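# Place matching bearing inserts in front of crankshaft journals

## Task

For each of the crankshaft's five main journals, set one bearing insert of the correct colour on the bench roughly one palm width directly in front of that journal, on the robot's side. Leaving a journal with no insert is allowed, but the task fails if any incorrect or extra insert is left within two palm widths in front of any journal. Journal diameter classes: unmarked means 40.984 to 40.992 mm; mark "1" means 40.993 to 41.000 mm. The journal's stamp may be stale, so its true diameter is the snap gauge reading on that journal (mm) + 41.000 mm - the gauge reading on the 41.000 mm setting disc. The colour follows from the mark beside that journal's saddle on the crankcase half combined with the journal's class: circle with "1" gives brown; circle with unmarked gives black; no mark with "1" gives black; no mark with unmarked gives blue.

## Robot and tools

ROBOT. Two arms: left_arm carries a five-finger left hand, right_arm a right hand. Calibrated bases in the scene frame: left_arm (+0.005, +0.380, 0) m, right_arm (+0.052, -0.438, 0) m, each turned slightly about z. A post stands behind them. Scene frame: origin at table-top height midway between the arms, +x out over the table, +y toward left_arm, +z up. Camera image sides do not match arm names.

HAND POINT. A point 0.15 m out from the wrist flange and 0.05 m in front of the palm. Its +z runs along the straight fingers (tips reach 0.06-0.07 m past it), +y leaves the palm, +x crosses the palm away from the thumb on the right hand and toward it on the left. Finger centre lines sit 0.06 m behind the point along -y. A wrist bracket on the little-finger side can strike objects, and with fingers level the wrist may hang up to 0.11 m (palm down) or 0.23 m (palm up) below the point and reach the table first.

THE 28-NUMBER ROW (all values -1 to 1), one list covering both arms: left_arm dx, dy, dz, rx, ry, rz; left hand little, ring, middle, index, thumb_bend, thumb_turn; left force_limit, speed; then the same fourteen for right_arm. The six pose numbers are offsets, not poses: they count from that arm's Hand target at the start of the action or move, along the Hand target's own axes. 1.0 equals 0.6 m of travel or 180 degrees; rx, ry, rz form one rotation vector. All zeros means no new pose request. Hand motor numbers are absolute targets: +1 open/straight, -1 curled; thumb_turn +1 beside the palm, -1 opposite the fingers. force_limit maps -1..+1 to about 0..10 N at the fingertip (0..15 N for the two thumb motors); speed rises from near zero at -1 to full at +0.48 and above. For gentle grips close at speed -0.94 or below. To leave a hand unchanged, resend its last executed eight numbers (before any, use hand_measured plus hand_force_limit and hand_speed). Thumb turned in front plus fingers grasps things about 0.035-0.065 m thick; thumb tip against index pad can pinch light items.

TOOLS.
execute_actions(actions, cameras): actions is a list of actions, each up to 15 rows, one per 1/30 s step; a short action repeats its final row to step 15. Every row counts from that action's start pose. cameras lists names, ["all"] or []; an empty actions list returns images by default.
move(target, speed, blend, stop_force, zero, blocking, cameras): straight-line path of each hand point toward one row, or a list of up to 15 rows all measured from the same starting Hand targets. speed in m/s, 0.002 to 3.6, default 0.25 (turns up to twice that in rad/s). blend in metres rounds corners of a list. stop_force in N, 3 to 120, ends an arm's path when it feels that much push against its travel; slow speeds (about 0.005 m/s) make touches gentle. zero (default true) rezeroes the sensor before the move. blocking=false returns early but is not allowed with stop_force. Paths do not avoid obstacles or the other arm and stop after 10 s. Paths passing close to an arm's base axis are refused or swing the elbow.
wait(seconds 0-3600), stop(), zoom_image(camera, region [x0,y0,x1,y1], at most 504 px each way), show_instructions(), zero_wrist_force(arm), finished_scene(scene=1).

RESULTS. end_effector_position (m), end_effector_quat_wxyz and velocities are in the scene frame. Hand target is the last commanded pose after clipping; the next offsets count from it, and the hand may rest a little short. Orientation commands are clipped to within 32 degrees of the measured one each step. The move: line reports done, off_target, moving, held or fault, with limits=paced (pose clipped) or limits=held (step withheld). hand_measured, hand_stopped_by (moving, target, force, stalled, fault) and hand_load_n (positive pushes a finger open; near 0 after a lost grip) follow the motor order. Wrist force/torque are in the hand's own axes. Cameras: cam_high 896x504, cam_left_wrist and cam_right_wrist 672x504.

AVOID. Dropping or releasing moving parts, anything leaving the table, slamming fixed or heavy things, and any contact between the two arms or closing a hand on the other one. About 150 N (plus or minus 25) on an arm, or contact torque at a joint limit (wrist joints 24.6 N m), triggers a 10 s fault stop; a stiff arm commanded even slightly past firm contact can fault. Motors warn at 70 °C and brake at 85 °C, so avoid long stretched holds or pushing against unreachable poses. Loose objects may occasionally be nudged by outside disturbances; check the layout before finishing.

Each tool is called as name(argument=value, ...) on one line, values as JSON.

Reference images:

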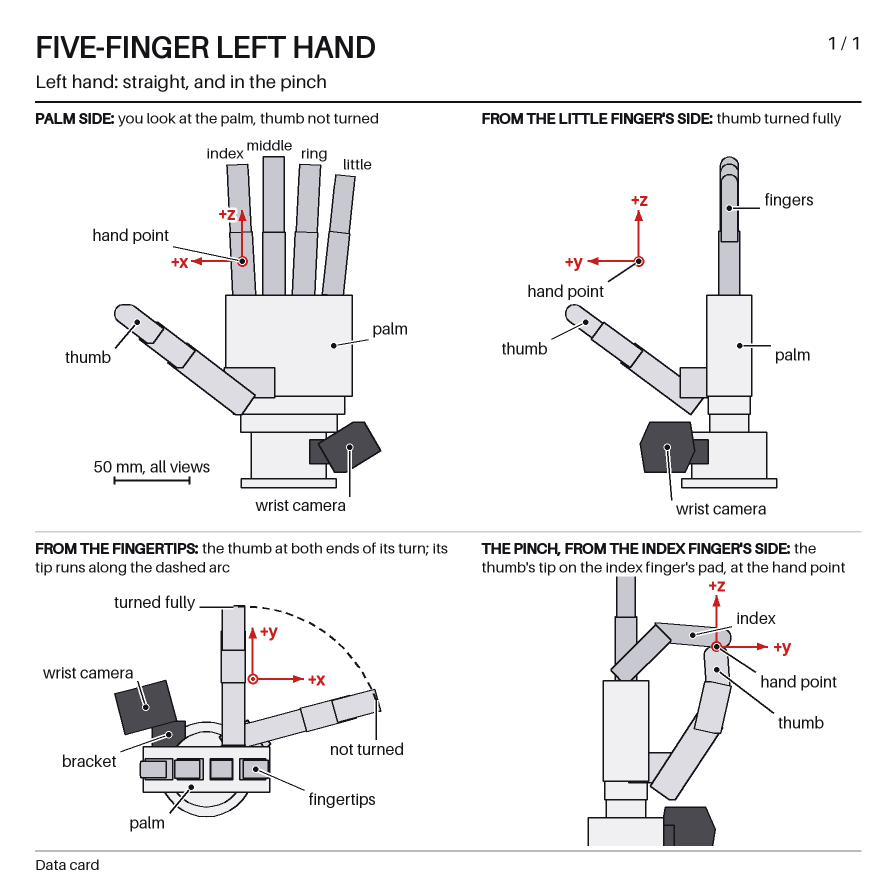

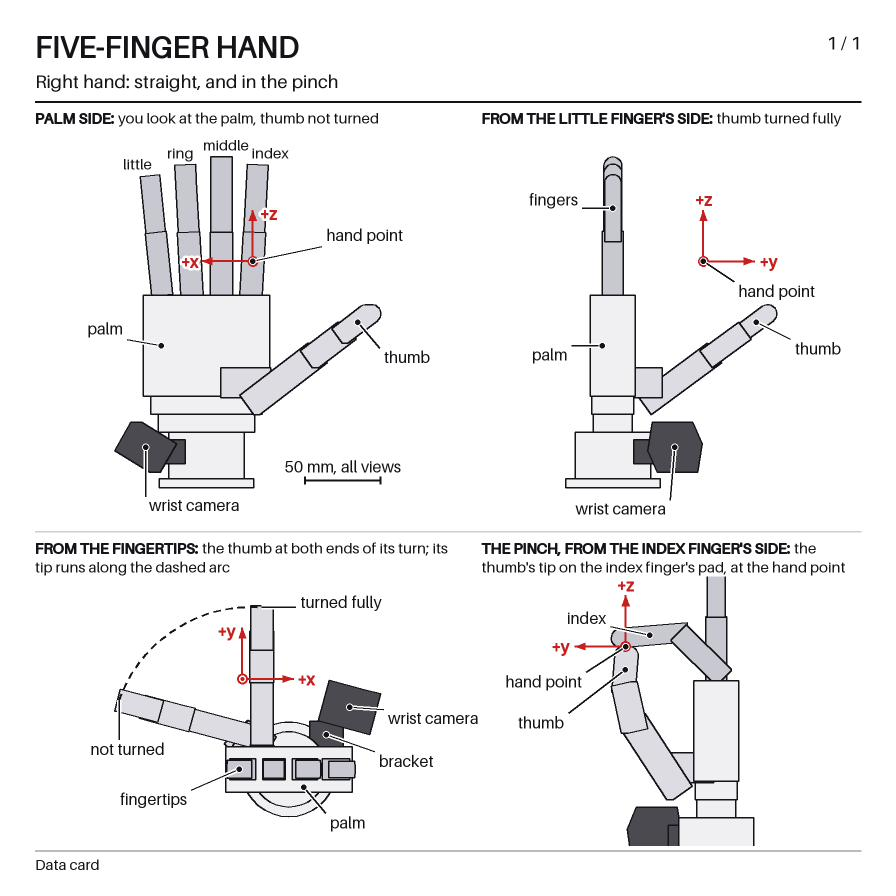

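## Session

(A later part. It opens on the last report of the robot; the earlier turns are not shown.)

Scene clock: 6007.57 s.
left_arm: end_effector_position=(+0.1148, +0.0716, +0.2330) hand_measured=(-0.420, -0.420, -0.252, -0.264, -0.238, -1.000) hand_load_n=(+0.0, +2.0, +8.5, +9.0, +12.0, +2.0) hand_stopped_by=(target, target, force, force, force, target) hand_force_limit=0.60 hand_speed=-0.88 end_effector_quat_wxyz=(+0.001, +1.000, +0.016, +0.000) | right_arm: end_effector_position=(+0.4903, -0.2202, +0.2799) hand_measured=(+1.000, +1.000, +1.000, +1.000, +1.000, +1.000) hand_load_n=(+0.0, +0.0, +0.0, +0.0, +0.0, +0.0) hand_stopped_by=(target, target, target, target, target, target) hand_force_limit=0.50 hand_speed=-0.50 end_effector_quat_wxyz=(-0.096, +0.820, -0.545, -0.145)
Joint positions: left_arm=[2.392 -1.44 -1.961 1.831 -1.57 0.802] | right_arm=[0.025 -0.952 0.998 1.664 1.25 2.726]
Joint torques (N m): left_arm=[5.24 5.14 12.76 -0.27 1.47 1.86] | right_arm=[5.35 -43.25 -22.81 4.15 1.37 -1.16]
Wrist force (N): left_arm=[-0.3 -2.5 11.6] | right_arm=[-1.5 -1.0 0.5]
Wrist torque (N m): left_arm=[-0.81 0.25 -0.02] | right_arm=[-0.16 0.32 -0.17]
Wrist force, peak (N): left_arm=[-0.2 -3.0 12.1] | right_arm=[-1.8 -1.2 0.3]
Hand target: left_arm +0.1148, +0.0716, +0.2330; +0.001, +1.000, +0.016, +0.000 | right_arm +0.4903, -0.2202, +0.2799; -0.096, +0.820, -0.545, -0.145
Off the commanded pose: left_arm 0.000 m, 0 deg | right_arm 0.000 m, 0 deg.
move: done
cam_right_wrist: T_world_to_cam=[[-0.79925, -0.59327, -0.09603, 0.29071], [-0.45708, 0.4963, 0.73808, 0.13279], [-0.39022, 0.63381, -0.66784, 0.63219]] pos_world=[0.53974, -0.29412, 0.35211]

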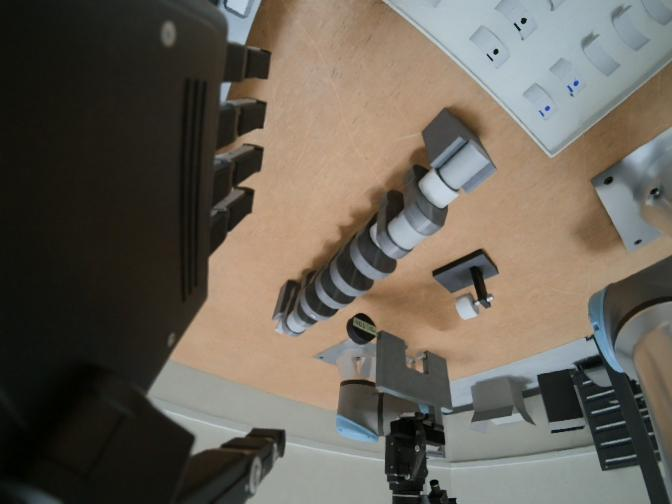

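move(target=[[0,0.0002,-0.111,-0.01,0.005,0.005,-0.42,-0.42,-0.42,-0.42,-0.3,-1,0.6,-0.88,0,0,0,0,0,0,1,1,1,1,1,1,0.5,-0.5],[0.0585,0.2955,-0.111,-0.039,0.0167,0.022,-0.42,-0.42,-0.42,-0.42,-0.3,-1,0.6,-0.88,0,0,0,0,0,0,1,1,1,1,1,1,0.5,-0.5]], speed=[0.06,0.1], blend=[0.01,0], cameras=["cam_right_wrist"])

zoom_image(camera="cam_right_wrist", region=[340, 220, 560, 440])

Scene clock: 6079.43 s.
left_arm: end_effector_position=(+0.1557, -0.1044, +0.2998) hand_measured=(-0.420, -0.420, -0.252, -0.264, -0.238, -1.000) hand_load_n=(+0.0, +2.5, +8.5, +9.0, +11.5, +2.0) hand_stopped_by=(target, target, force, force, force, target) hand_force_limit=0.60 hand_speed=-0.88 end_effector_quat_wxyz=(+0.061, +0.998, -0.018, +0.027) | right_arm: end_effector_position=(+0.4903, -0.2202, +0.2799) hand_measured=(+1.000, +1.000, +1.000, +1.000, +1.000, +1.000) hand_load_n=(+0.0, +0.0, +0.0, +0.0, +0.0, +0.0) hand_stopped_by=(target, target, target, target, target, target) hand_force_limit=0.50 hand_speed=-0.50 end_effector_quat_wxyz=(-0.096, +0.820, -0.545, -0.145)
Joint positions: left_arm=[2.16 -1.791 -1.415 1.767 -1.544 0.638] | right_arm=[0.025 -0.952 0.998 1.664 1.25 2.726]
Joint torques (N m): left_arm=[2.49 24.01 28.53 -5.55 -1.26 1.83] | right_arm=[5.35 -45.08 -23.32 4.1 1.44 -1.19]
Wrist force (N): left_arm=[-0.5 -5.0 11.5] | right_arm=[-1.6 -1.1 0.5]
Wrist torque (N m): left_arm=[-0.98 0.22 0.15] | right_arm=[-0.18 0.33 -0.18]
Wrist force, peak (N): left_arm=[0.1 -2.0 12.9] | right_arm=[-1.9 -1.3 0.4]
Hand target: left_arm +0.1557, -0.1044, +0.2998; +0.061, +0.998, -0.018, +0.027 | right_arm +0.4903, -0.2202, +0.2799; -0.096, +0.820, -0.545, -0.145
Off the commanded pose: left_arm 0.000 m, 0 deg | right_arm 0.000 m, 0 deg.
move: done
cam_right_wrist: T_world_to_cam=[[-0.79925, -0.59327, -0.09603, 0.29071], [-0.45708, 0.4963, 0.73808, 0.13279], [-0.39022, 0.63381, -0.66784, 0.63219]] pos_world=[0.53974, -0.29412, 0.35211]

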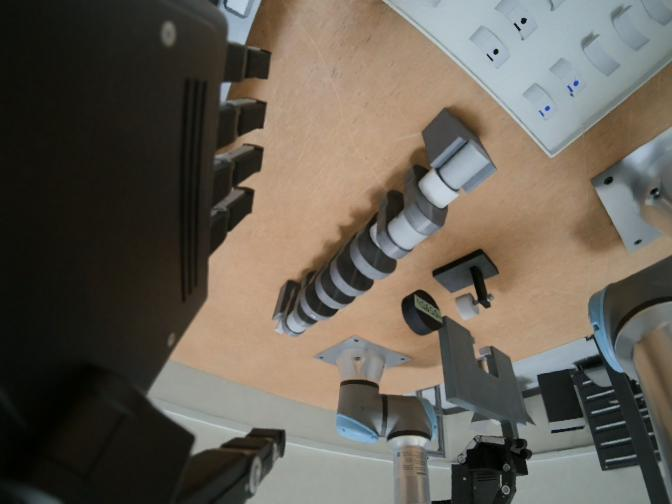

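Scaled by 2.291 from the camera's image (finer frame: 960x720).

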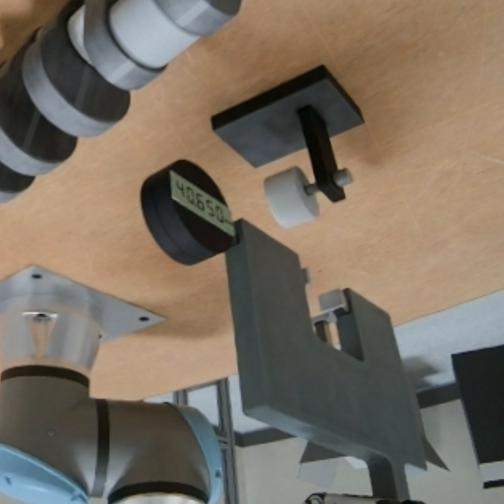

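move(target=[0,0,0,0,0,0,-0.42,-0.42,-0.42,-0.42,-0.3,-1,0.6,-0.88,-0.019,0.2583,0.041,0,-0.0833,0,1,1,1,1,1,1,0.5,-0.5], speed=0.12, cameras=["cam_right_wrist"])

zoom_image(camera="cam_right_wrist", region=[290, 180, 490, 380])

Scene clock: 6136.63 s.
left_arm: end_effector_position=(+0.1557, -0.1044, +0.2998) hand_measured=(-0.420, -0.420, -0.252, -0.264, -0.238, -1.000) hand_load_n=(+0.0, +2.0, +9.0, +8.5, +11.5, +2.0) hand_stopped_by=(target, target, force, force, force, target) hand_force_limit=0.60 hand_speed=-0.88 end_effector_quat_wxyz=(+0.061, +0.998, -0.018, +0.027) | right_arm: end_effector_position=(+0.3401, -0.2627, +0.2608) hand_measured=(+1.000, +1.000, +1.000, +1.000, +1.000, +1.000) hand_load_n=(+0.0, +0.0, +0.0, +0.0, +0.0, +0.0) hand_stopped_by=(target, target, target, target, target, target) hand_force_limit=0.50 hand_speed=-0.50 end_effector_quat_wxyz=(-0.166, +0.795, -0.528, -0.250)
Joint positions: left_arm=[2.16 -1.791 -1.415 1.767 -1.544 0.638] | right_arm=[-0.204 -1.276 1.693 1.542 1.087 2.423]
Joint torques (N m): left_arm=[3.38 23.85 29.97 -3.13 -1.34 0.68] | right_arm=[-5.55 -24.07 -10.32 4.71 1.23 -1.17]
Wrist force (N): left_arm=[-1.3 -4.0 11.7] | right_arm=[-2.1 -0.8 0.6]
Wrist torque (N m): left_arm=[-0.91 0.32 0.07] | right_arm=[-0.12 0.40 -0.29]
Wrist force, peak (N): left_arm=[-0.3 -5.4 11.5] | right_arm=[-1.9 -2.2 0.0]
Hand target: left_arm +0.1557, -0.1044, +0.2998; +0.061, +0.998, -0.018, +0.027 | right_arm +0.3401, -0.2627, +0.2608; -0.166, +0.795, -0.528, -0.250
Off the commanded pose: left_arm 0.000 m, 0 deg | right_arm 0.000 m, 0 deg.
move: done
cam_right_wrist: T_world_to_cam=[[-0.81209, -0.56284, -0.15401, 0.17111], [-0.37459, 0.30046, 0.87716, -0.01638], [-0.44743, 0.77002, -0.45484, 0.58747]] pos_world=[0.39567, -0.35113, 0.30793]

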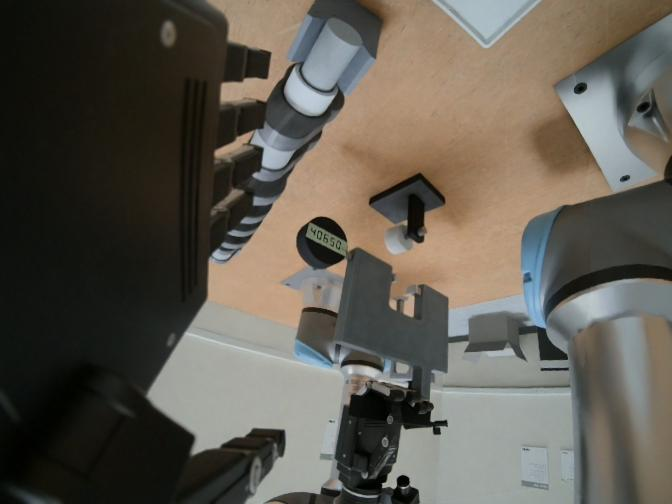

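Scaled by 2.520 from the camera's image (finer frame: 960x720).

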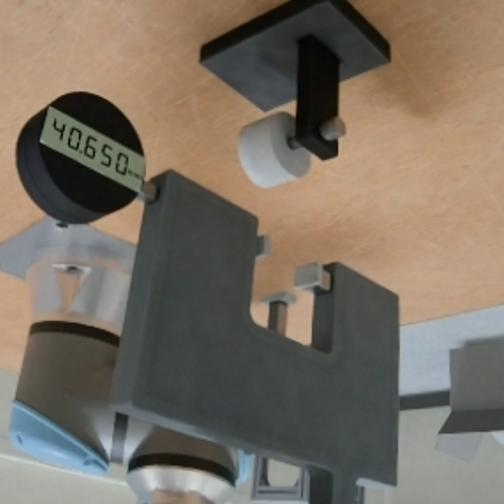

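move(target=[[0.1598,-0.0218,-0.0613,-0.002,0.004,-0.015,-0.42,-0.42,-0.42,-0.42,-0.3,-1,0.6,-0.88,0.0178,-0.289,-0.0517,0,0.0833,0,1,1,1,1,1,1,0.5,-0.5],[0.3993,-0.1052,-0.041,-0.005,0.0083,-0.031,-0.42,-0.42,-0.42,-0.42,-0.3,-1,0.6,-0.88,0.0178,-0.289,-0.0517,0,0.0833,0,1,1,1,1,1,1,0.5,-0.5],[0.3957,-0.1132,0.025,-0.005,0.0083,-0.031,-0.42,-0.42,-0.42,-0.42,-0.3,-1,0.6,-0.88,0.0178,-0.289,-0.0517,0,0.0833,0,1,1,1,1,1,1,0.5,-0.5]], speed=[0.1,0.1,0.04], blend=[0.02,0.01,0], cameras=["cam_right_wrist"])

zoom_image(camera="cam_right_wrist", region=[230, 180, 430, 380])

Scene clock: 6221.40 s.
left_arm: end_effector_position=(+0.3961, -0.0467, +0.2902) hand_measured=(-0.420, -0.420, -0.252, -0.264, -0.238, -1.000) hand_load_n=(+0.0, +2.0, +8.5, +9.0, +12.0, +2.0) hand_stopped_by=(target, target, force, force, force, target) hand_force_limit=0.60 hand_speed=-0.88 end_effector_quat_wxyz=(+0.071, +0.996, +0.031, +0.037) | right_arm: end_effector_position=(+0.5102, -0.2198, +0.2800) hand_measured=(+1.000, +1.000, +1.000, +1.000, +1.000, +1.000) hand_load_n=(+0.0, +0.0, +0.0, +0.0, +0.0, +0.0) hand_stopped_by=(target, target, target, target, target, target) hand_force_limit=0.50 hand_speed=-0.50 end_effector_quat_wxyz=(-0.096, +0.820, -0.545, -0.145)
Joint positions: left_arm=[2.63 -1.964 -1.216 1.745 -1.487 1.005] | right_arm=[0.025 -0.895 0.903 1.701 1.25 2.726]
Joint torques (N m): left_arm=[-2.42 34.18 28.52 -5.5 -0.6 -1.28] | right_arm=[-7.52 -57.75 -23.26 1.07 -2.45 -1.29]
Wrist force (N): left_arm=[-1.2 -4.3 11.4] | right_arm=[-2.1 -1.0 0.5]
Wrist torque (N m): left_arm=[-0.91 0.28 0.08] | right_arm=[-0.17 0.39 -0.27]
Wrist force, peak (N): left_arm=[-1.0 -4.3 12.7] | right_arm=[-2.4 -0.9 0.4]
Hand target: left_arm +0.3961, -0.0467, +0.2902; +0.071, +0.996, +0.031, +0.037 | right_arm +0.5102, -0.2198, +0.2800; -0.096, +0.820, -0.545, -0.145
Off the commanded pose: left_arm 0.000 m, 0 deg | right_arm 0.000 m, 0 deg.
move: done
cam_right_wrist: T_world_to_cam=[[-0.79925, -0.59327, -0.09603, 0.30679], [-0.45708, 0.4963, 0.73808, 0.14173], [-0.39022, 0.63381, -0.66784, 0.63977]] pos_world=[0.55964, -0.29382, 0.35211]

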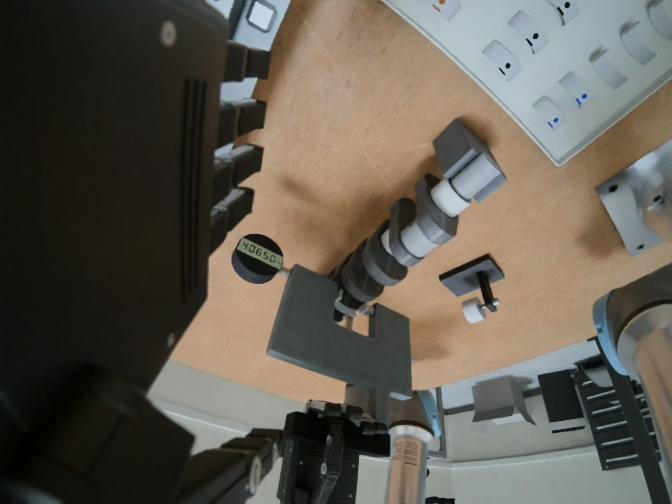

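Scaled by 2.520 from the camera's image (finer frame: 960x720).

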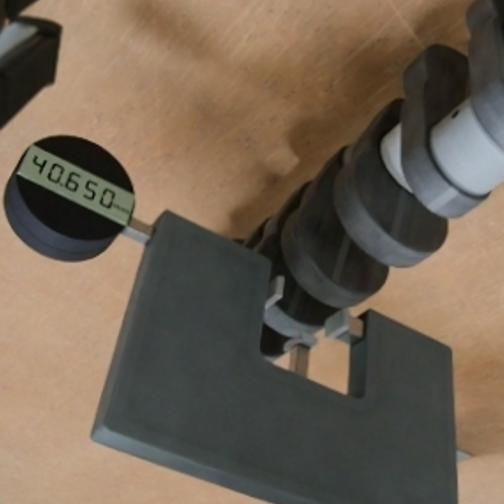

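move(target=[-0.0035,-0.0082,0.0658,0,0,0,-0.42,-0.42,-0.42,-0.42,-0.3,-1,0.6,-0.88,0,0,0,0,0,0,1,1,1,1,1,1,0.5,-0.5], speed=0.02, stop_force=5, cameras=["cam_right_wrist"])

zoom_image(camera="cam_right_wrist", region=[230, 180, 430, 380])

Scene clock: 6231.57 s.
left_arm: end_effector_position=(+0.3968, -0.0474, +0.2503) hand_measured=(-0.420, -0.420, -0.252, -0.264, -0.238, -1.000) hand_load_n=(+0.0, +0.5, +9.0, +9.0, +12.0, +2.0) hand_stopped_by=(target, target, force, force, force, target) hand_force_limit=0.60 hand_speed=-0.88 end_effector_quat_wxyz=(+0.071, +0.996, +0.031, +0.037) | right_arm: end_effector_position=(+0.5102, -0.2198, +0.2800) hand_measured=(+1.000, +1.000, +1.000, +1.000, +1.000, +1.000) hand_load_n=(+0.0, +0.0, +0.0, +0.0, +0.0, +0.0) hand_stopped_by=(target, target, target, target, target, target) hand_force_limit=0.50 hand_speed=-0.50 end_effector_quat_wxyz=(-0.096, +0.820, -0.545, -0.145)
Joint positions: left_arm=[2.629 -1.975 -1.302 1.842 -1.487 1.004] | right_arm=[0.025 -0.895 0.903 1.701 1.25 2.726]
Joint torques (N m): left_arm=[-5.55 44.01 29.14 -5.03 -1.38 -1.54] | right_arm=[-7.44 -57.81 -23.58 1.6 -2.28 -1.02]
Wrist force (N): left_arm=[-2.8 -3.2 11.2] | right_arm=[-1.9 -1.0 0.4]
Wrist torque (N m): left_arm=[-0.85 0.28 0.02] | right_arm=[-0.18 0.36 -0.27]
Wrist force, peak (N): left_arm=[-1.0 -4.5 12.1] | right_arm=[-2.1 -0.9 0.7]
Hand target: left_arm +0.3968, -0.0474, +0.2504; +0.071, +0.996, +0.031, +0.037 | right_arm +0.5102, -0.2198, +0.2800; -0.096, +0.820, -0.545, -0.145
Off the commanded pose: left_arm 0.000 m, 0 deg | right_arm 0.000 m, 0 deg.
move: done
cam_right_wrist: T_world_to_cam=[[-0.79925, -0.59327, -0.09603, 0.30679], [-0.45708, 0.4963, 0.73808, 0.14173], [-0.39022, 0.63381, -0.66784, 0.63977]] pos_world=[0.55964, -0.29382, 0.35211]

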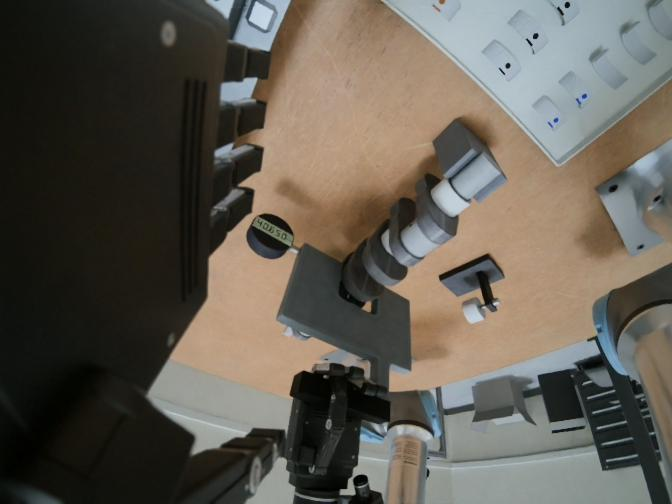

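Scaled by 2.520 from the camera's image (finer frame: 960x720).

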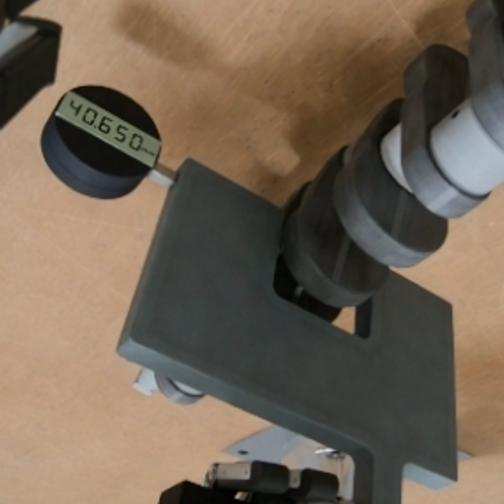

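move(target=[-0.0021,-0.0048,0.0413,0,0,0,-0.42,-0.42,-0.42,-0.42,-0.3,-1,0.6,-0.88,0,0,0,0,0,0,1,1,1,1,1,1,0.5,-0.5], speed=0.006, stop_force=10, cameras=["cam_right_wrist"])

zoom_image(camera="cam_right_wrist", region=[230, 180, 430, 380])

Scene clock: 6246.07 s.
left_arm: end_effector_position=(+0.3973, -0.0479, +0.2302) hand_measured=(-0.420, -0.420, -0.252, -0.264, -0.238, -1.000) hand_load_n=(+0.0, +0.0, +8.5, +9.0, +12.0, +2.5) hand_stopped_by=(target, target, force, force, force, target) hand_force_limit=0.60 hand_speed=-0.88 end_effector_quat_wxyz=(+0.071, +0.996, +0.031, +0.037) | right_arm: end_effector_position=(+0.5102, -0.2198, +0.2800) hand_measured=(+1.000, +1.000, +1.000, +1.000, +1.000, +1.000) hand_load_n=(+0.0, +0.0, +0.0, +0.0, +0.0, +0.0) hand_stopped_by=(target, target, target, target, target, target) hand_force_limit=0.50 hand_speed=-0.50 end_effector_quat_wxyz=(-0.096, +0.820, -0.545, -0.145)
Joint positions: left_arm=[2.629 -1.984 -1.34 1.89 -1.487 1.004] | right_arm=[0.025 -0.895 0.903 1.701 1.25 2.726]
Joint torques (N m): left_arm=[-5.41 41.32 25.54 -5.09 -1.18 -0.87] | right_arm=[-7.03 -58.23 -23.6 1.89 -2.43 -0.46]
Wrist force (N): left_arm=[1.0 -2.9 4.7] | right_arm=[-2.0 -0.9 0.6]
Wrist torque (N m): left_arm=[-0.53 -0.07 0.11] | right_arm=[-0.18 0.37 -0.27]
Wrist force, peak (N): left_arm=[-2.5 -3.5 11.6] | right_arm=[-2.1 -1.1 0.7]
Hand target: left_arm +0.3973, -0.0479, +0.2302; +0.071, +0.996, +0.031, +0.037 (not the last commanded pose) | right_arm +0.5102, -0.2198, +0.2800; -0.096, +0.820, -0.545, -0.145
Off the commanded pose: left_arm 0.005 m, 0 deg | right_arm 0.000 m, 0 deg.
move: contact (left_arm)
cam_right_wrist: T_world_to_cam=[[-0.79925, -0.59327, -0.09603, 0.30679], [-0.45708, 0.4963, 0.73808, 0.14173], [-0.39022, 0.63381, -0.66784, 0.63977]] pos_world=[0.55964, -0.29382, 0.35211]

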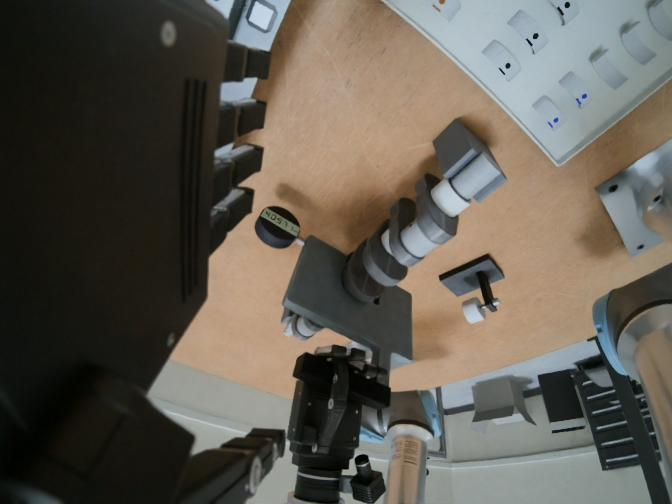

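Scaled by 2.520 from the camera's image (finer frame: 960x720).

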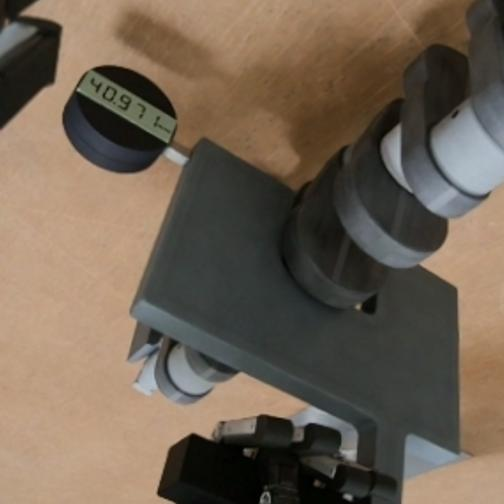

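Reading 40.971. Push slightly more and check stability.

zoom_image(camera="cam_right_wrist", region=[250, 195, 310, 255])

move(target=[0,0,0.005,0,0,0,-0.42,-0.42,-0.42,-0.42,-0.3,-1,0.6,-0.88,0,0,0,0,0,0,1,1,1,1,1,1,0.5,-0.5], speed=0.004, cameras=["cam_right_wrist"])

zoom_image(camera="cam_right_wrist", region=[250, 195, 310, 255])

Scaled by 8.400 from the camera's image (finer frame: 960x720).

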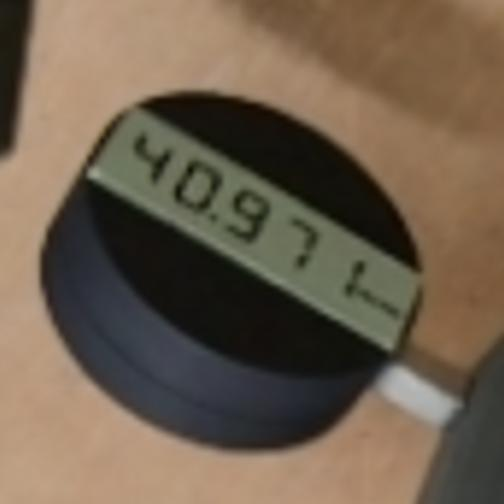

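Scene clock: 6253.67 s.
left_arm: end_effector_position=(+0.3975, -0.0484, +0.2272) hand_measured=(-0.420, -0.420, -0.252, -0.264, -0.238, -1.000) hand_load_n=(+0.0, +0.0, +8.5, +8.5, +11.5, +2.0) hand_stopped_by=(target, target, force, force, force, target) hand_force_limit=0.60 hand_speed=-0.88 end_effector_quat_wxyz=(+0.071, +0.996, +0.031, +0.037) | right_arm: end_effector_position=(+0.5102, -0.2198, +0.2800) hand_measured=(+1.000, +1.000, +1.000, +1.000, +1.000, +1.000) hand_load_n=(+0.0, +0.0, +0.0, +0.0, +0.0, +0.0) hand_stopped_by=(target, target, target, target, target, target) hand_force_limit=0.50 hand_speed=-0.50 end_effector_quat_wxyz=(-0.096, +0.820, -0.545, -0.145)
Joint positions: left_arm=[2.628 -1.987 -1.345 1.897 -1.487 1.003] | right_arm=[0.025 -0.895 0.903 1.701 1.25 2.726]
Joint torques (N m): left_arm=[-7.39 27.94 13.25 -0.3 -1.84 -1.61] | right_arm=[-7.29 -57.29 -23.21 2.46 -2.23 -0.4]
Wrist force (N): left_arm=[1.1 -1.9 1.8] | right_arm=[-2.0 -1.0 0.3]
Wrist torque (N m): left_arm=[-0.36 -0.06 0.21] | right_arm=[-0.17 0.37 -0.27]
Wrist force, peak (N): left_arm=[0.6 -3.3 4.9] | right_arm=[-2.0 -1.1 0.6]
Hand target: left_arm +0.3975, -0.0483, +0.2273; +0.071, +0.996, +0.031, +0.037 | right_arm +0.5102, -0.2198, +0.2800; -0.096, +0.820, -0.545, -0.145
Off the commanded pose: left_arm 0.000 m, 0 deg | right_arm 0.000 m, 0 deg.
move: done
cam_right_wrist: T_world_to_cam=[[-0.79925, -0.59327, -0.09603, 0.30679], [-0.45708, 0.4963, 0.73808, 0.14173], [-0.39022, 0.63381, -0.66784, 0.63977]] pos_world=[0.55964, -0.29382, 0.35211]

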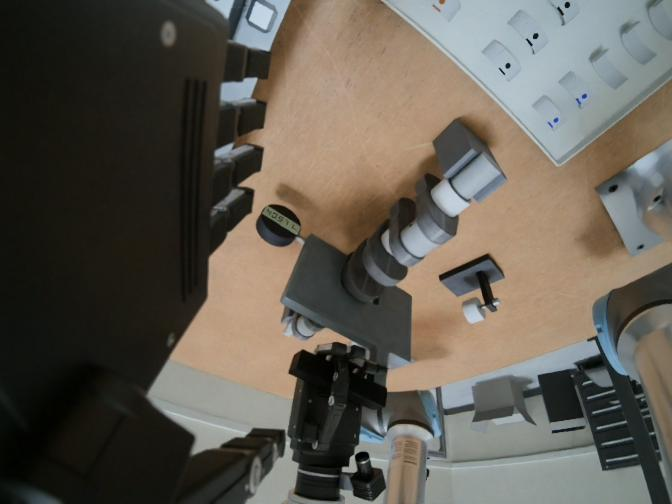

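Scaled by 8.400 from the camera's image (finer frame: 960x720).

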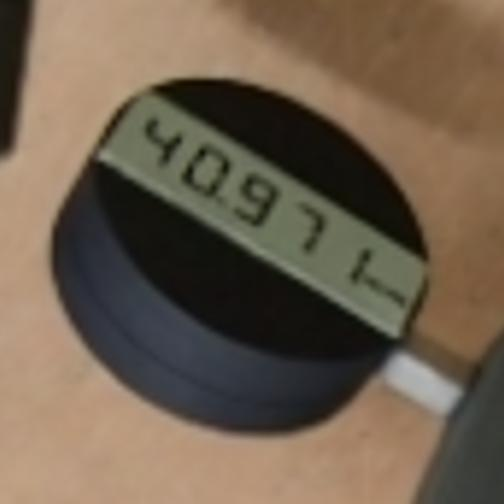

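move(target=[[0.0084,0.0174,-0.1195,0,0,0,-0.42,-0.42,-0.42,-0.42,-0.3,-1,0.6,-0.88,0.101,0.0455,-0.0368,0,0,0,1,1,1,1,1,1,0.5,-0.5],[0.0077,0.1635,-0.0983,0,0,0,-0.42,-0.42,-0.42,-0.42,-0.3,-1,0.6,-0.88,0.101,0.0455,-0.0368,0,0,0,1,1,1,1,1,1,0.5,-0.5]], speed=[0.03,0.08], blend=[0.003,0], cameras=["cam_right_wrist"])

zoom_image(camera="cam_right_wrist", region=[230, 180, 430, 380])

Scene clock: 6288.73 s.
left_arm: end_effector_position=(+0.4030, -0.1367, +0.2998) hand_measured=(-0.420, -0.420, -0.252, -0.264, -0.238, -1.000) hand_load_n=(+0.5, +0.0, +9.0, +9.0, +12.0, +2.0) hand_stopped_by=(target, target, force, force, force, target) hand_force_limit=0.60 hand_speed=-0.88 end_effector_quat_wxyz=(+0.070, +0.996, +0.031, +0.037) | right_arm: end_effector_position=(+0.5101, -0.2899, +0.2800) hand_measured=(+1.000, +1.000, +1.000, +1.000, +1.000, +1.000) hand_load_n=(+0.0, +0.0, +0.0, +0.0, +0.0, +0.0) hand_stopped_by=(target, target, target, target, target, target) hand_force_limit=0.50 hand_speed=-0.50 end_effector_quat_wxyz=(-0.096, +0.820, -0.545, -0.145)
Joint positions: left_arm=[2.483 -2.166 -0.883 1.625 -1.507 0.86] | right_arm=[-0.101 -0.934 0.978 1.706 1.27 2.595]
Joint torques (N m): left_arm=[-3.26 41.96 27.72 0.48 1.21 0.8] | right_arm=[6.65 -30.06 -23.4 1.78 -2.3 1.37]
Wrist force (N): left_arm=[-0.3 -4.5 11.4] | right_arm=[-1.5 -1.1 0.4]
Wrist torque (N m): left_arm=[-0.91 0.14 0.03] | right_arm=[-0.18 0.33 -0.19]
Wrist force, peak (N): left_arm=[-5.2 -5.4 18.4] | right_arm=[-2.1 -1.0 0.7]
Hand target: left_arm +0.4030, -0.1368, +0.2998; +0.071, +0.996, +0.031, +0.037 | right_arm +0.5101, -0.2899, +0.2800; -0.096, +0.820, -0.545, -0.145
Off the commanded pose: left_arm 0.000 m, 0 deg | right_arm 0.000 m, 0 deg.
move: done
cam_right_wrist: T_world_to_cam=[[-0.79925, -0.59327, -0.09603, 0.2652], [-0.45708, 0.4963, 0.73808, 0.17635], [-0.39022, 0.63381, -0.66784, 0.68416]] pos_world=[0.55954, -0.36382, 0.35221]

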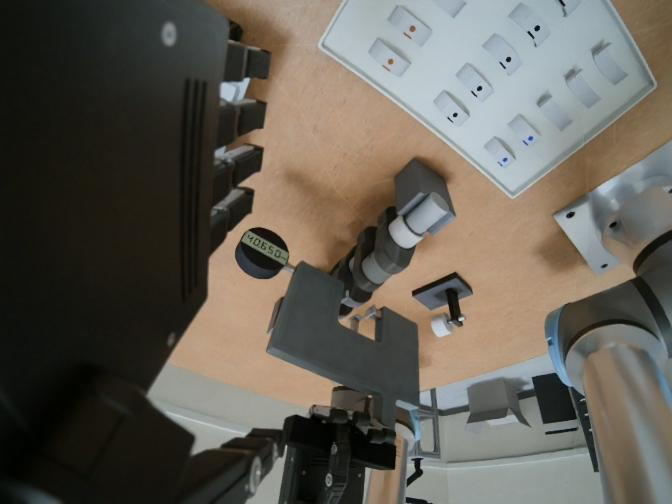

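Scaled by 2.520 from the camera's image (finer frame: 960x720).

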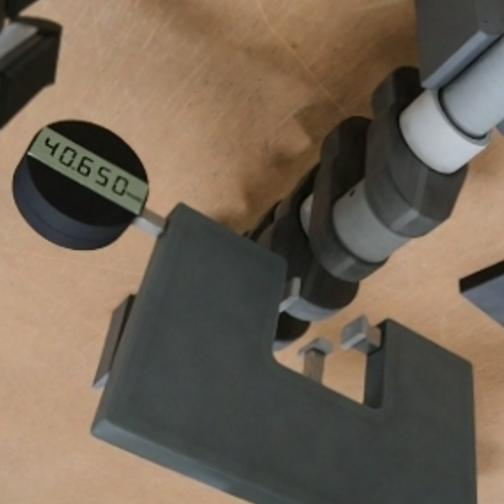

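move(target=[-0.0058,-0.012,0.0822,0,0,0,-0.42,-0.42,-0.42,-0.42,-0.3,-1,0.6,-0.88,0,0,0,0,0,0,1,1,1,1,1,1,0.5,-0.5], speed=0.02, stop_force=5, cameras=[])

move(target=[-0.0026,-0.0055,0.0378,0,0,0,-0.42,-0.42,-0.42,-0.42,-0.3,-1,0.6,-0.88,0,0,0,0,0,0,1,1,1,1,1,1,0.5,-0.5], speed=0.006, stop_force=11, cameras=["cam_right_wrist"])

zoom_image(camera="cam_right_wrist", region=[230, 180, 430, 380])

Scene clock: 6298.60 s.
left_arm: end_effector_position=(+0.4030, -0.1368, +0.2903) hand_measured=(-0.420, -0.420, -0.252, -0.264, -0.238, -1.000) hand_load_n=(+0.0, +0.0, +9.0, +9.0, +11.5, +2.0) hand_stopped_by=(target, target, force, force, force, target) hand_force_limit=0.60 hand_speed=-0.88 end_effector_quat_wxyz=(+0.071, +0.996, +0.031, +0.037) | right_arm: end_effector_position=(+0.5101, -0.2899, +0.2800) hand_measured=(+1.000, +1.000, +1.000, +1.000, +1.000, +1.000) hand_load_n=(+0.0, +0.0, +0.0, +0.0, +0.0, +0.0) hand_stopped_by=(target, target, target, target, target, target) hand_force_limit=0.50 hand_speed=-0.50 end_effector_quat_wxyz=(-0.096, +0.820, -0.545, -0.145)
Joint positions: left_arm=[2.483 -2.164 -0.911 1.65 -1.507 0.86] | right_arm=[-0.101 -0.934 0.978 1.706 1.27 2.595]
Joint torques (N m): left_arm=[-4.69 37.74 14.33 0.87 1.38 -0.83] | right_arm=[8.02 -29.33 -23.3 1.86 -2.39 1.2]
Wrist force (N): left_arm=[-1.6 -3.8 10.6] | right_arm=[-1.6 -1.3 0.5]
Wrist torque (N m): left_arm=[-0.88 0.18 -0.07] | right_arm=[-0.23 0.34 -0.21]
Wrist force, peak (N): left_arm=[-0.6 -4.2 11.8] | right_arm=[-1.9 -1.2 0.6]
Hand target: left_arm +0.4030, -0.1368, +0.2903; +0.071, +0.996, +0.031, +0.037 (not the last commanded pose) | right_arm +0.5101, -0.2899, +0.2800; -0.096, +0.820, -0.545, -0.145
Off the commanded pose: left_arm 0.040 m, 0 deg | right_arm 0.000 m, 0 deg.
move: contact (left_arm)

Scene clock: 6299.50 s.
left_arm: end_effector_position=(+0.4030, -0.1368, +0.2898) hand_measured=(-0.420, -0.420, -0.252, -0.264, -0.238, -1.000) hand_load_n=(+0.0, +0.0, +9.0, +8.5, +12.0, +2.0) hand_stopped_by=(target, target, force, force, force, target) hand_force_limit=0.60 hand_speed=-0.88 end_effector_quat_wxyz=(+0.071, +0.996, +0.031, +0.037) | right_arm: end_effector_position=(+0.5101, -0.2899, +0.2800) hand_measured=(+1.000, +1.000, +1.000, +1.000, +1.000, +1.000) hand_load_n=(+0.0, +0.0, +0.0, +0.0, +0.0, +0.0) hand_stopped_by=(target, target, target, target, target, target) hand_force_limit=0.50 hand_speed=-0.50 end_effector_quat_wxyz=(-0.096, +0.820, -0.545, -0.145)
Joint positions: left_arm=[2.483 -2.164 -0.912 1.652 -1.507 0.86] | right_arm=[-0.101 -0.934 0.978 1.706 1.27 2.595]
Joint torques (N m): left_arm=[-3.9 40.12 26.76 -5.13 1.33 -0.75] | right_arm=[6.69 -30.07 -22.96 1.84 -2.43 1.11]
Wrist force (N): left_arm=[0.8 -2.9 5.6] | right_arm=[-1.6 -1.0 0.7]
Wrist torque (N m): left_arm=[-0.63 0.02 0.01] | right_arm=[-0.19 0.34 -0.20]
Wrist force, peak (N): left_arm=[-1.7 -4.0 10.5] | right_arm=[-1.8 -1.1 0.6]
Hand target: left_arm +0.4030, -0.1368, +0.2898; +0.071, +0.996, +0.031, +0.037 (not the last commanded pose) | right_arm +0.5101, -0.2899, +0.2800; -0.096, +0.820, -0.545, -0.145
Off the commanded pose: left_arm 0.023 m, 0 deg | right_arm 0.000 m, 0 deg.
move: contact (left_arm)
cam_right_wrist: T_world_to_cam=[[-0.79925, -0.59327, -0.09603, 0.2652], [-0.45708, 0.4963, 0.73808, 0.17635], [-0.39022, 0.63381, -0.66784, 0.68416]] pos_world=[0.55954, -0.36382, 0.35221]

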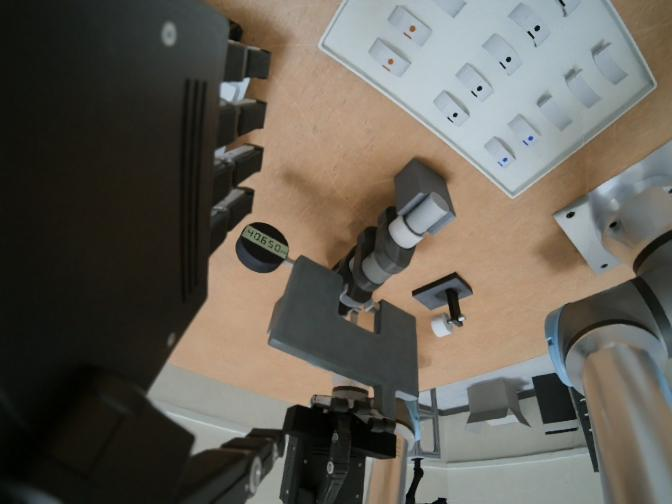

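Scaled by 2.520 from the camera's image (finer frame: 960x720).

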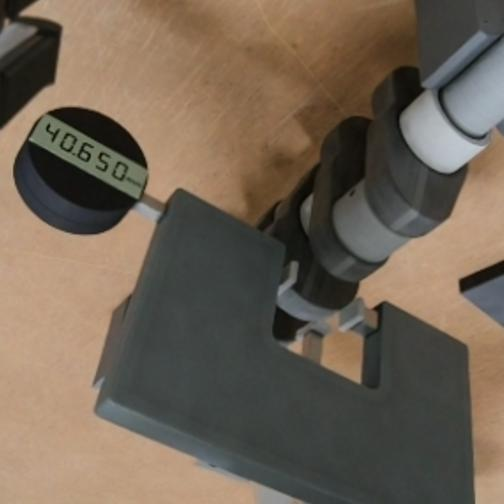

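move(target=[0.0014,0.0029,-0.0198,0,0,0,-0.42,-0.42,-0.42,-0.42,-0.3,-1,0.6,-0.88,0,0,0,0,0,0,1,1,1,1,1,1,0.5,-0.5], speed=0.03, cameras=["cam_right_wrist"])

zoom_image(camera="cam_right_wrist", region=[250, 230, 440, 420])

Scene clock: 6347.03 s.
left_arm: end_effector_position=(+0.4030, -0.1368, +0.3019) hand_measured=(-0.420, -0.420, -0.252, -0.264, -0.238, -1.000) hand_load_n=(+0.0, +1.0, +9.0, +9.0, +12.0, +2.0) hand_stopped_by=(target, target, force, force, force, target) hand_force_limit=0.60 hand_speed=-0.88 end_effector_quat_wxyz=(+0.071, +0.996, +0.031, +0.037) end_effector_velocity=(+0.001, -0.001, -0.002) end_effector_angular_velocity=(-0.002, -0.002, +0.000) | right_arm: end_effector_position=(+0.5101, -0.2899, +0.2800) hand_measured=(+1.000, +1.000, +1.000, +1.000, +1.000, +1.000) hand_load_n=(+0.0, +0.0, +0.0, +0.0, +0.0, +0.0) hand_stopped_by=(target, target, target, target, target, target) hand_force_limit=0.50 hand_speed=-0.50 end_effector_quat_wxyz=(-0.096, +0.820, -0.545, -0.145)
Joint positions: left_arm=[2.483 -2.167 -0.876 1.619 -1.507 0.86] | right_arm=[-0.101 -0.934 0.978 1.706 1.27 2.595]
Joint velocities: left_arm=[0 -0.001 -0.004 0.007 0.001 0] | right_arm=[within noise]
Joint torques (N m): left_arm=[-5.35 43.41 12.92 0.23 1.61 -1.55] | right_arm=[6.78 -28.6 -23.45 1.81 -2.31 1.18]
Wrist force (N): left_arm=[-0.5 -3.9 11.8] | right_arm=[-1.7 -1.0 0.6]
Wrist torque (N m): left_arm=[-0.94 0.16 0.01] | right_arm=[-0.19 0.35 -0.20]
Wrist force, peak (N): left_arm=[0.0 -4.4 11.8] | right_arm=[-1.8 -1.3 0.7]
Hand target: left_arm +0.4030, -0.1369, +0.3019; +0.071, +0.996, +0.031, +0.037 | right_arm +0.5101, -0.2899, +0.2800; -0.096, +0.820, -0.545, -0.145
Off the commanded pose: left_arm 0.000 m, 0 deg | right_arm 0.000 m, 0 deg.
move: done
cam_right_wrist: T_world_to_cam=[[-0.79925, -0.59327, -0.09603, 0.2652], [-0.45708, 0.4963, 0.73808, 0.17635], [-0.39022, 0.63381, -0.66784, 0.68416]] pos_world=[0.55954, -0.36382, 0.35221]

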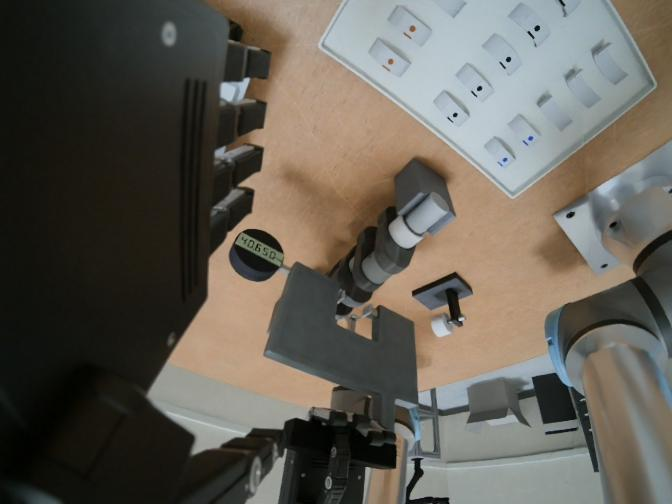

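Scaled by 2.653 from the camera's image (finer frame: 960x720).

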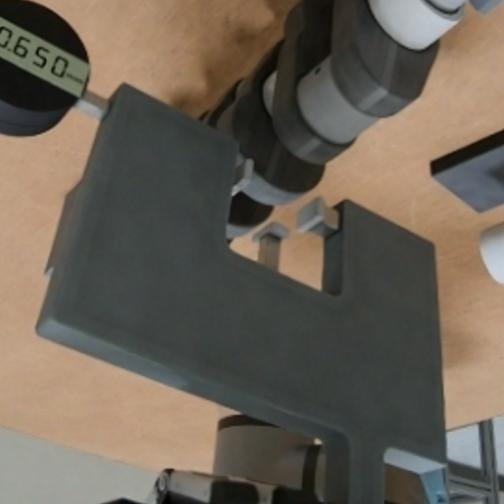

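move(target=[-0.0066,-0.0004,-0.0005,-0.011,0.011,0,-0.42,-0.42,-0.42,-0.42,-0.3,-1,0.6,-0.88,0,0,0,0,0,0,1,1,1,1,1,1,0.5,-0.5], speed=0.03, cameras=[])

move(target=[-0.0053,-0.0138,0.0837,0,0,0,-0.42,-0.42,-0.42,-0.42,-0.3,-1,0.6,-0.88,0,0,0,0,0,0,1,1,1,1,1,1,0.5,-0.5], speed=0.02, stop_force=5, cameras=["cam_right_wrist"])

zoom_image(camera="cam_right_wrist", region=[250, 200, 440, 390])

Scene clock: 6380.63 s.
left_arm: end_effector_position=(+0.3990, -0.1369, +0.3019) hand_measured=(-0.420, -0.420, -0.252, -0.264, -0.238, -1.000) hand_load_n=(+0.5, +1.0, +9.0, +9.0, +12.0, +2.0) hand_stopped_by=(target, target, force, force, force, target) hand_force_limit=0.60 hand_speed=-0.88 end_effector_quat_wxyz=(+0.087, +0.994, +0.032, +0.055) | right_arm: end_effector_position=(+0.5101, -0.2899, +0.2800) hand_measured=(+1.000, +1.000, +1.000, +1.000, +1.000, +1.000) hand_load_n=(+0.0, +0.0, +0.0, +0.0, +0.0, -0.5) hand_stopped_by=(target, target, target, target, target, target) hand_force_limit=0.50 hand_speed=-0.50 end_effector_quat_wxyz=(-0.096, +0.820, -0.545, -0.145)
Joint positions: left_arm=[2.48 -2.122 -0.949 1.696 -1.504 0.853] | right_arm=[-0.101 -0.934 0.978 1.706 1.27 2.595]
Joint torques (N m): left_arm=[-1.17 38.05 29.51 -5.05 2.34 -0.01] | right_arm=[6.65 -28.84 -23.56 1.98 -2.36 1.2]
Wrist force (N): left_arm=[-1.3 -4.6 11.8] | right_arm=[-1.9 -0.9 0.5]
Wrist torque (N m): left_arm=[-0.96 0.22 0.15] | right_arm=[-0.17 0.39 -0.21]
Wrist force, peak (N): left_arm=[-1.5 -4.9 12.0] | right_arm=[-1.9 -1.1 0.7]
Hand target: left_arm +0.3991, -0.1368, +0.3019; +0.087, +0.994, +0.032, +0.055 | right_arm +0.5101, -0.2899, +0.2800; -0.096, +0.820, -0.545, -0.145
Off the commanded pose: left_arm 0.000 m, 0 deg | right_arm 0.000 m, 0 deg.
move: done

Scene clock: 6384.20 s.
left_arm: end_effector_position=(+0.4012, -0.1375, +0.2509) hand_measured=(-0.420, -0.420, -0.252, -0.264, -0.238, -1.000) hand_load_n=(+0.0, +0.0, +9.0, +9.0, +12.0, +2.0) hand_stopped_by=(target, target, force, force, force, target) hand_force_limit=0.60 hand_speed=-0.88 end_effector_quat_wxyz=(+0.087, +0.994, +0.032, +0.055) | right_arm: end_effector_position=(+0.5101, -0.2899, +0.2800) hand_measured=(+1.000, +1.000, +1.000, +1.000, +1.000, +1.000) hand_load_n=(+0.0, +0.0, +0.0, +0.5, +0.0, +0.0) hand_stopped_by=(target, target, target, target, target, target) hand_force_limit=0.50 hand_speed=-0.50 end_effector_quat_wxyz=(-0.096, +0.820, -0.545, -0.145)
Joint positions: left_arm=[2.482 -2.126 -1.072 1.823 -1.504 0.855] | right_arm=[-0.101 -0.934 0.978 1.706 1.27 2.595]
Joint torques (N m): left_arm=[3.79 50.42 29.51 -4.68 2.42 1.29] | right_arm=[7.35 -28.5 -23.18 1.89 -2.41 0.89]
Wrist force (N): left_arm=[-2.9 -3.8 11.0] | right_arm=[-1.6 -1.1 0.5]
Wrist torque (N m): left_arm=[-0.94 0.19 -0.16] | right_arm=[-0.20 0.34 -0.20]
Wrist force, peak (N): left_arm=[-1.3 -5.1 11.7] | right_arm=[-2.0 -1.2 0.9]
Hand target: left_arm +0.4012, -0.1375, +0.2509; +0.087, +0.994, +0.032, +0.055 | right_arm +0.5101, -0.2899, +0.2800; -0.096, +0.820, -0.545, -0.145
Off the commanded pose: left_arm 0.000 m, 0 deg | right_arm 0.000 m, 0 deg.
move: done
cam_right_wrist: T_world_to_cam=[[-0.79925, -0.59327, -0.09603, 0.2652], [-0.45708, 0.4963, 0.73808, 0.17635], [-0.39022, 0.63381, -0.66784, 0.68416]] pos_world=[0.55954, -0.36382, 0.35221]

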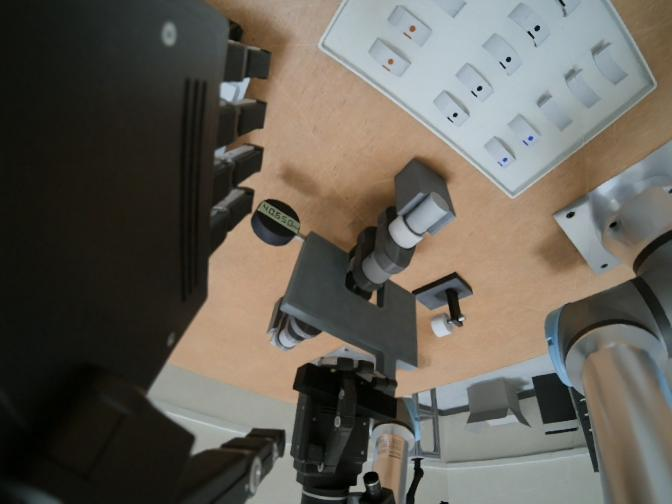

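Scaled by 2.653 from the camera's image (finer frame: 960x720).

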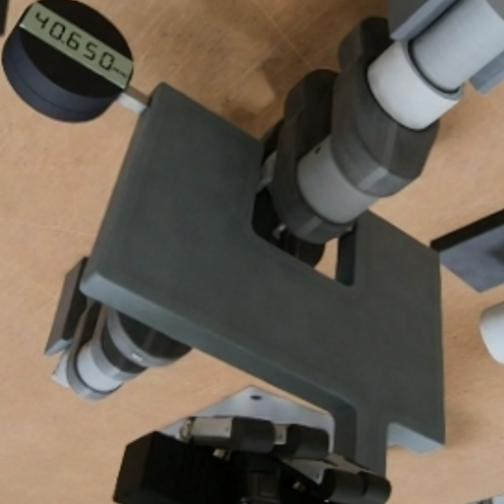

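move(target=[-0.0037,-0.0072,0.0414,0,0,0,-0.42,-0.42,-0.42,-0.42,-0.3,-1,0.6,-0.88,0,0,0,0,0,0,1,1,1,1,1,1,0.5,-0.5], speed=0.006, stop_force=10, cameras=["cam_right_wrist"])

zoom_image(camera="cam_right_wrist", region=[245, 185, 345, 285])

Scene clock: 6396.67 s.
left_arm: end_effector_position=(+0.4014, -0.1375, +0.2416) hand_measured=(-0.420, -0.420, -0.252, -0.264, -0.238, -1.000) hand_load_n=(+0.5, +0.0, +9.0, +9.0, +12.0, +2.5) hand_stopped_by=(target, target, force, force, force, target) hand_force_limit=0.60 hand_speed=-0.88 end_effector_quat_wxyz=(+0.087, +0.994, +0.032, +0.055) | right_arm: end_effector_position=(+0.5101, -0.2899, +0.2800) hand_measured=(+1.000, +1.000, +1.000, +1.000, +1.000, +1.000) hand_load_n=(+0.0, +0.0, +0.0, +0.0, +0.0, +0.0) hand_stopped_by=(target, target, target, target, target, target) hand_force_limit=0.50 hand_speed=-0.50 end_effector_quat_wxyz=(-0.096, +0.820, -0.545, -0.145)
Joint positions: left_arm=[2.482 -2.128 -1.093 1.846 -1.504 0.855] | right_arm=[-0.101 -0.934 0.978 1.706 1.27 2.595]
Joint torques (N m): left_arm=[3.24 47.45 27.15 -4.61 2.05 1.88] | right_arm=[7.01 -29.26 -23.55 1.97 -2.36 1.02]
Wrist force (N): left_arm=[-1.4 -3.5 7.5] | right_arm=[-1.9 -1.1 0.6]
Wrist torque (N m): left_arm=[-0.68 0.10 -0.27] | right_arm=[-0.19 0.37 -0.21]
Wrist force, peak (N): left_arm=[-3.4 -3.5 11.4] | right_arm=[-1.8 -1.3 0.6]
Hand target: left_arm +0.4014, -0.1375, +0.2416; +0.087, +0.994, +0.032, +0.055 (not the last commanded pose) | right_arm +0.5101, -0.2899, +0.2800; -0.096, +0.820, -0.545, -0.145
Off the commanded pose: left_arm 0.016 m, 0 deg | right_arm 0.000 m, 0 deg.
move: contact (left_arm)
cam_right_wrist: T_world_to_cam=[[-0.79925, -0.59327, -0.09603, 0.2652], [-0.45708, 0.4963, 0.73808, 0.17635], [-0.39022, 0.63381, -0.66784, 0.68416]] pos_world=[0.55954, -0.36382, 0.35221]

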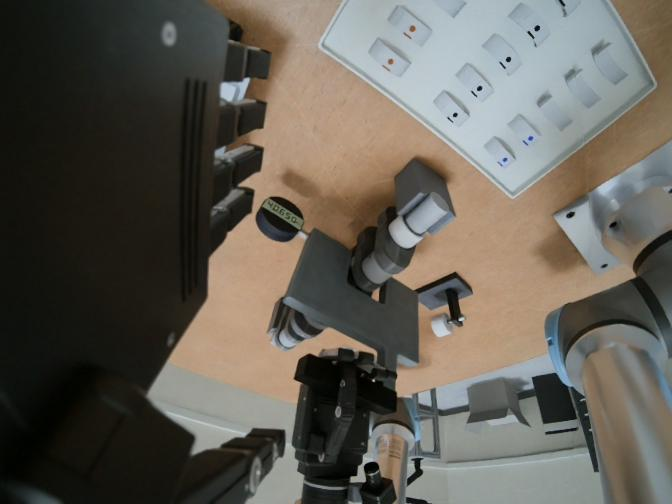

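Scaled by 5.040 from the camera's image (finer frame: 960x720).

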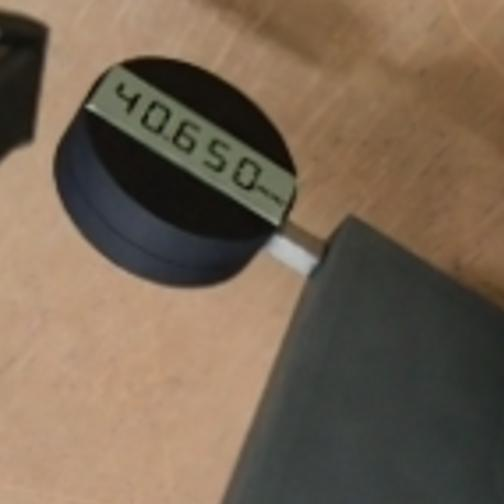

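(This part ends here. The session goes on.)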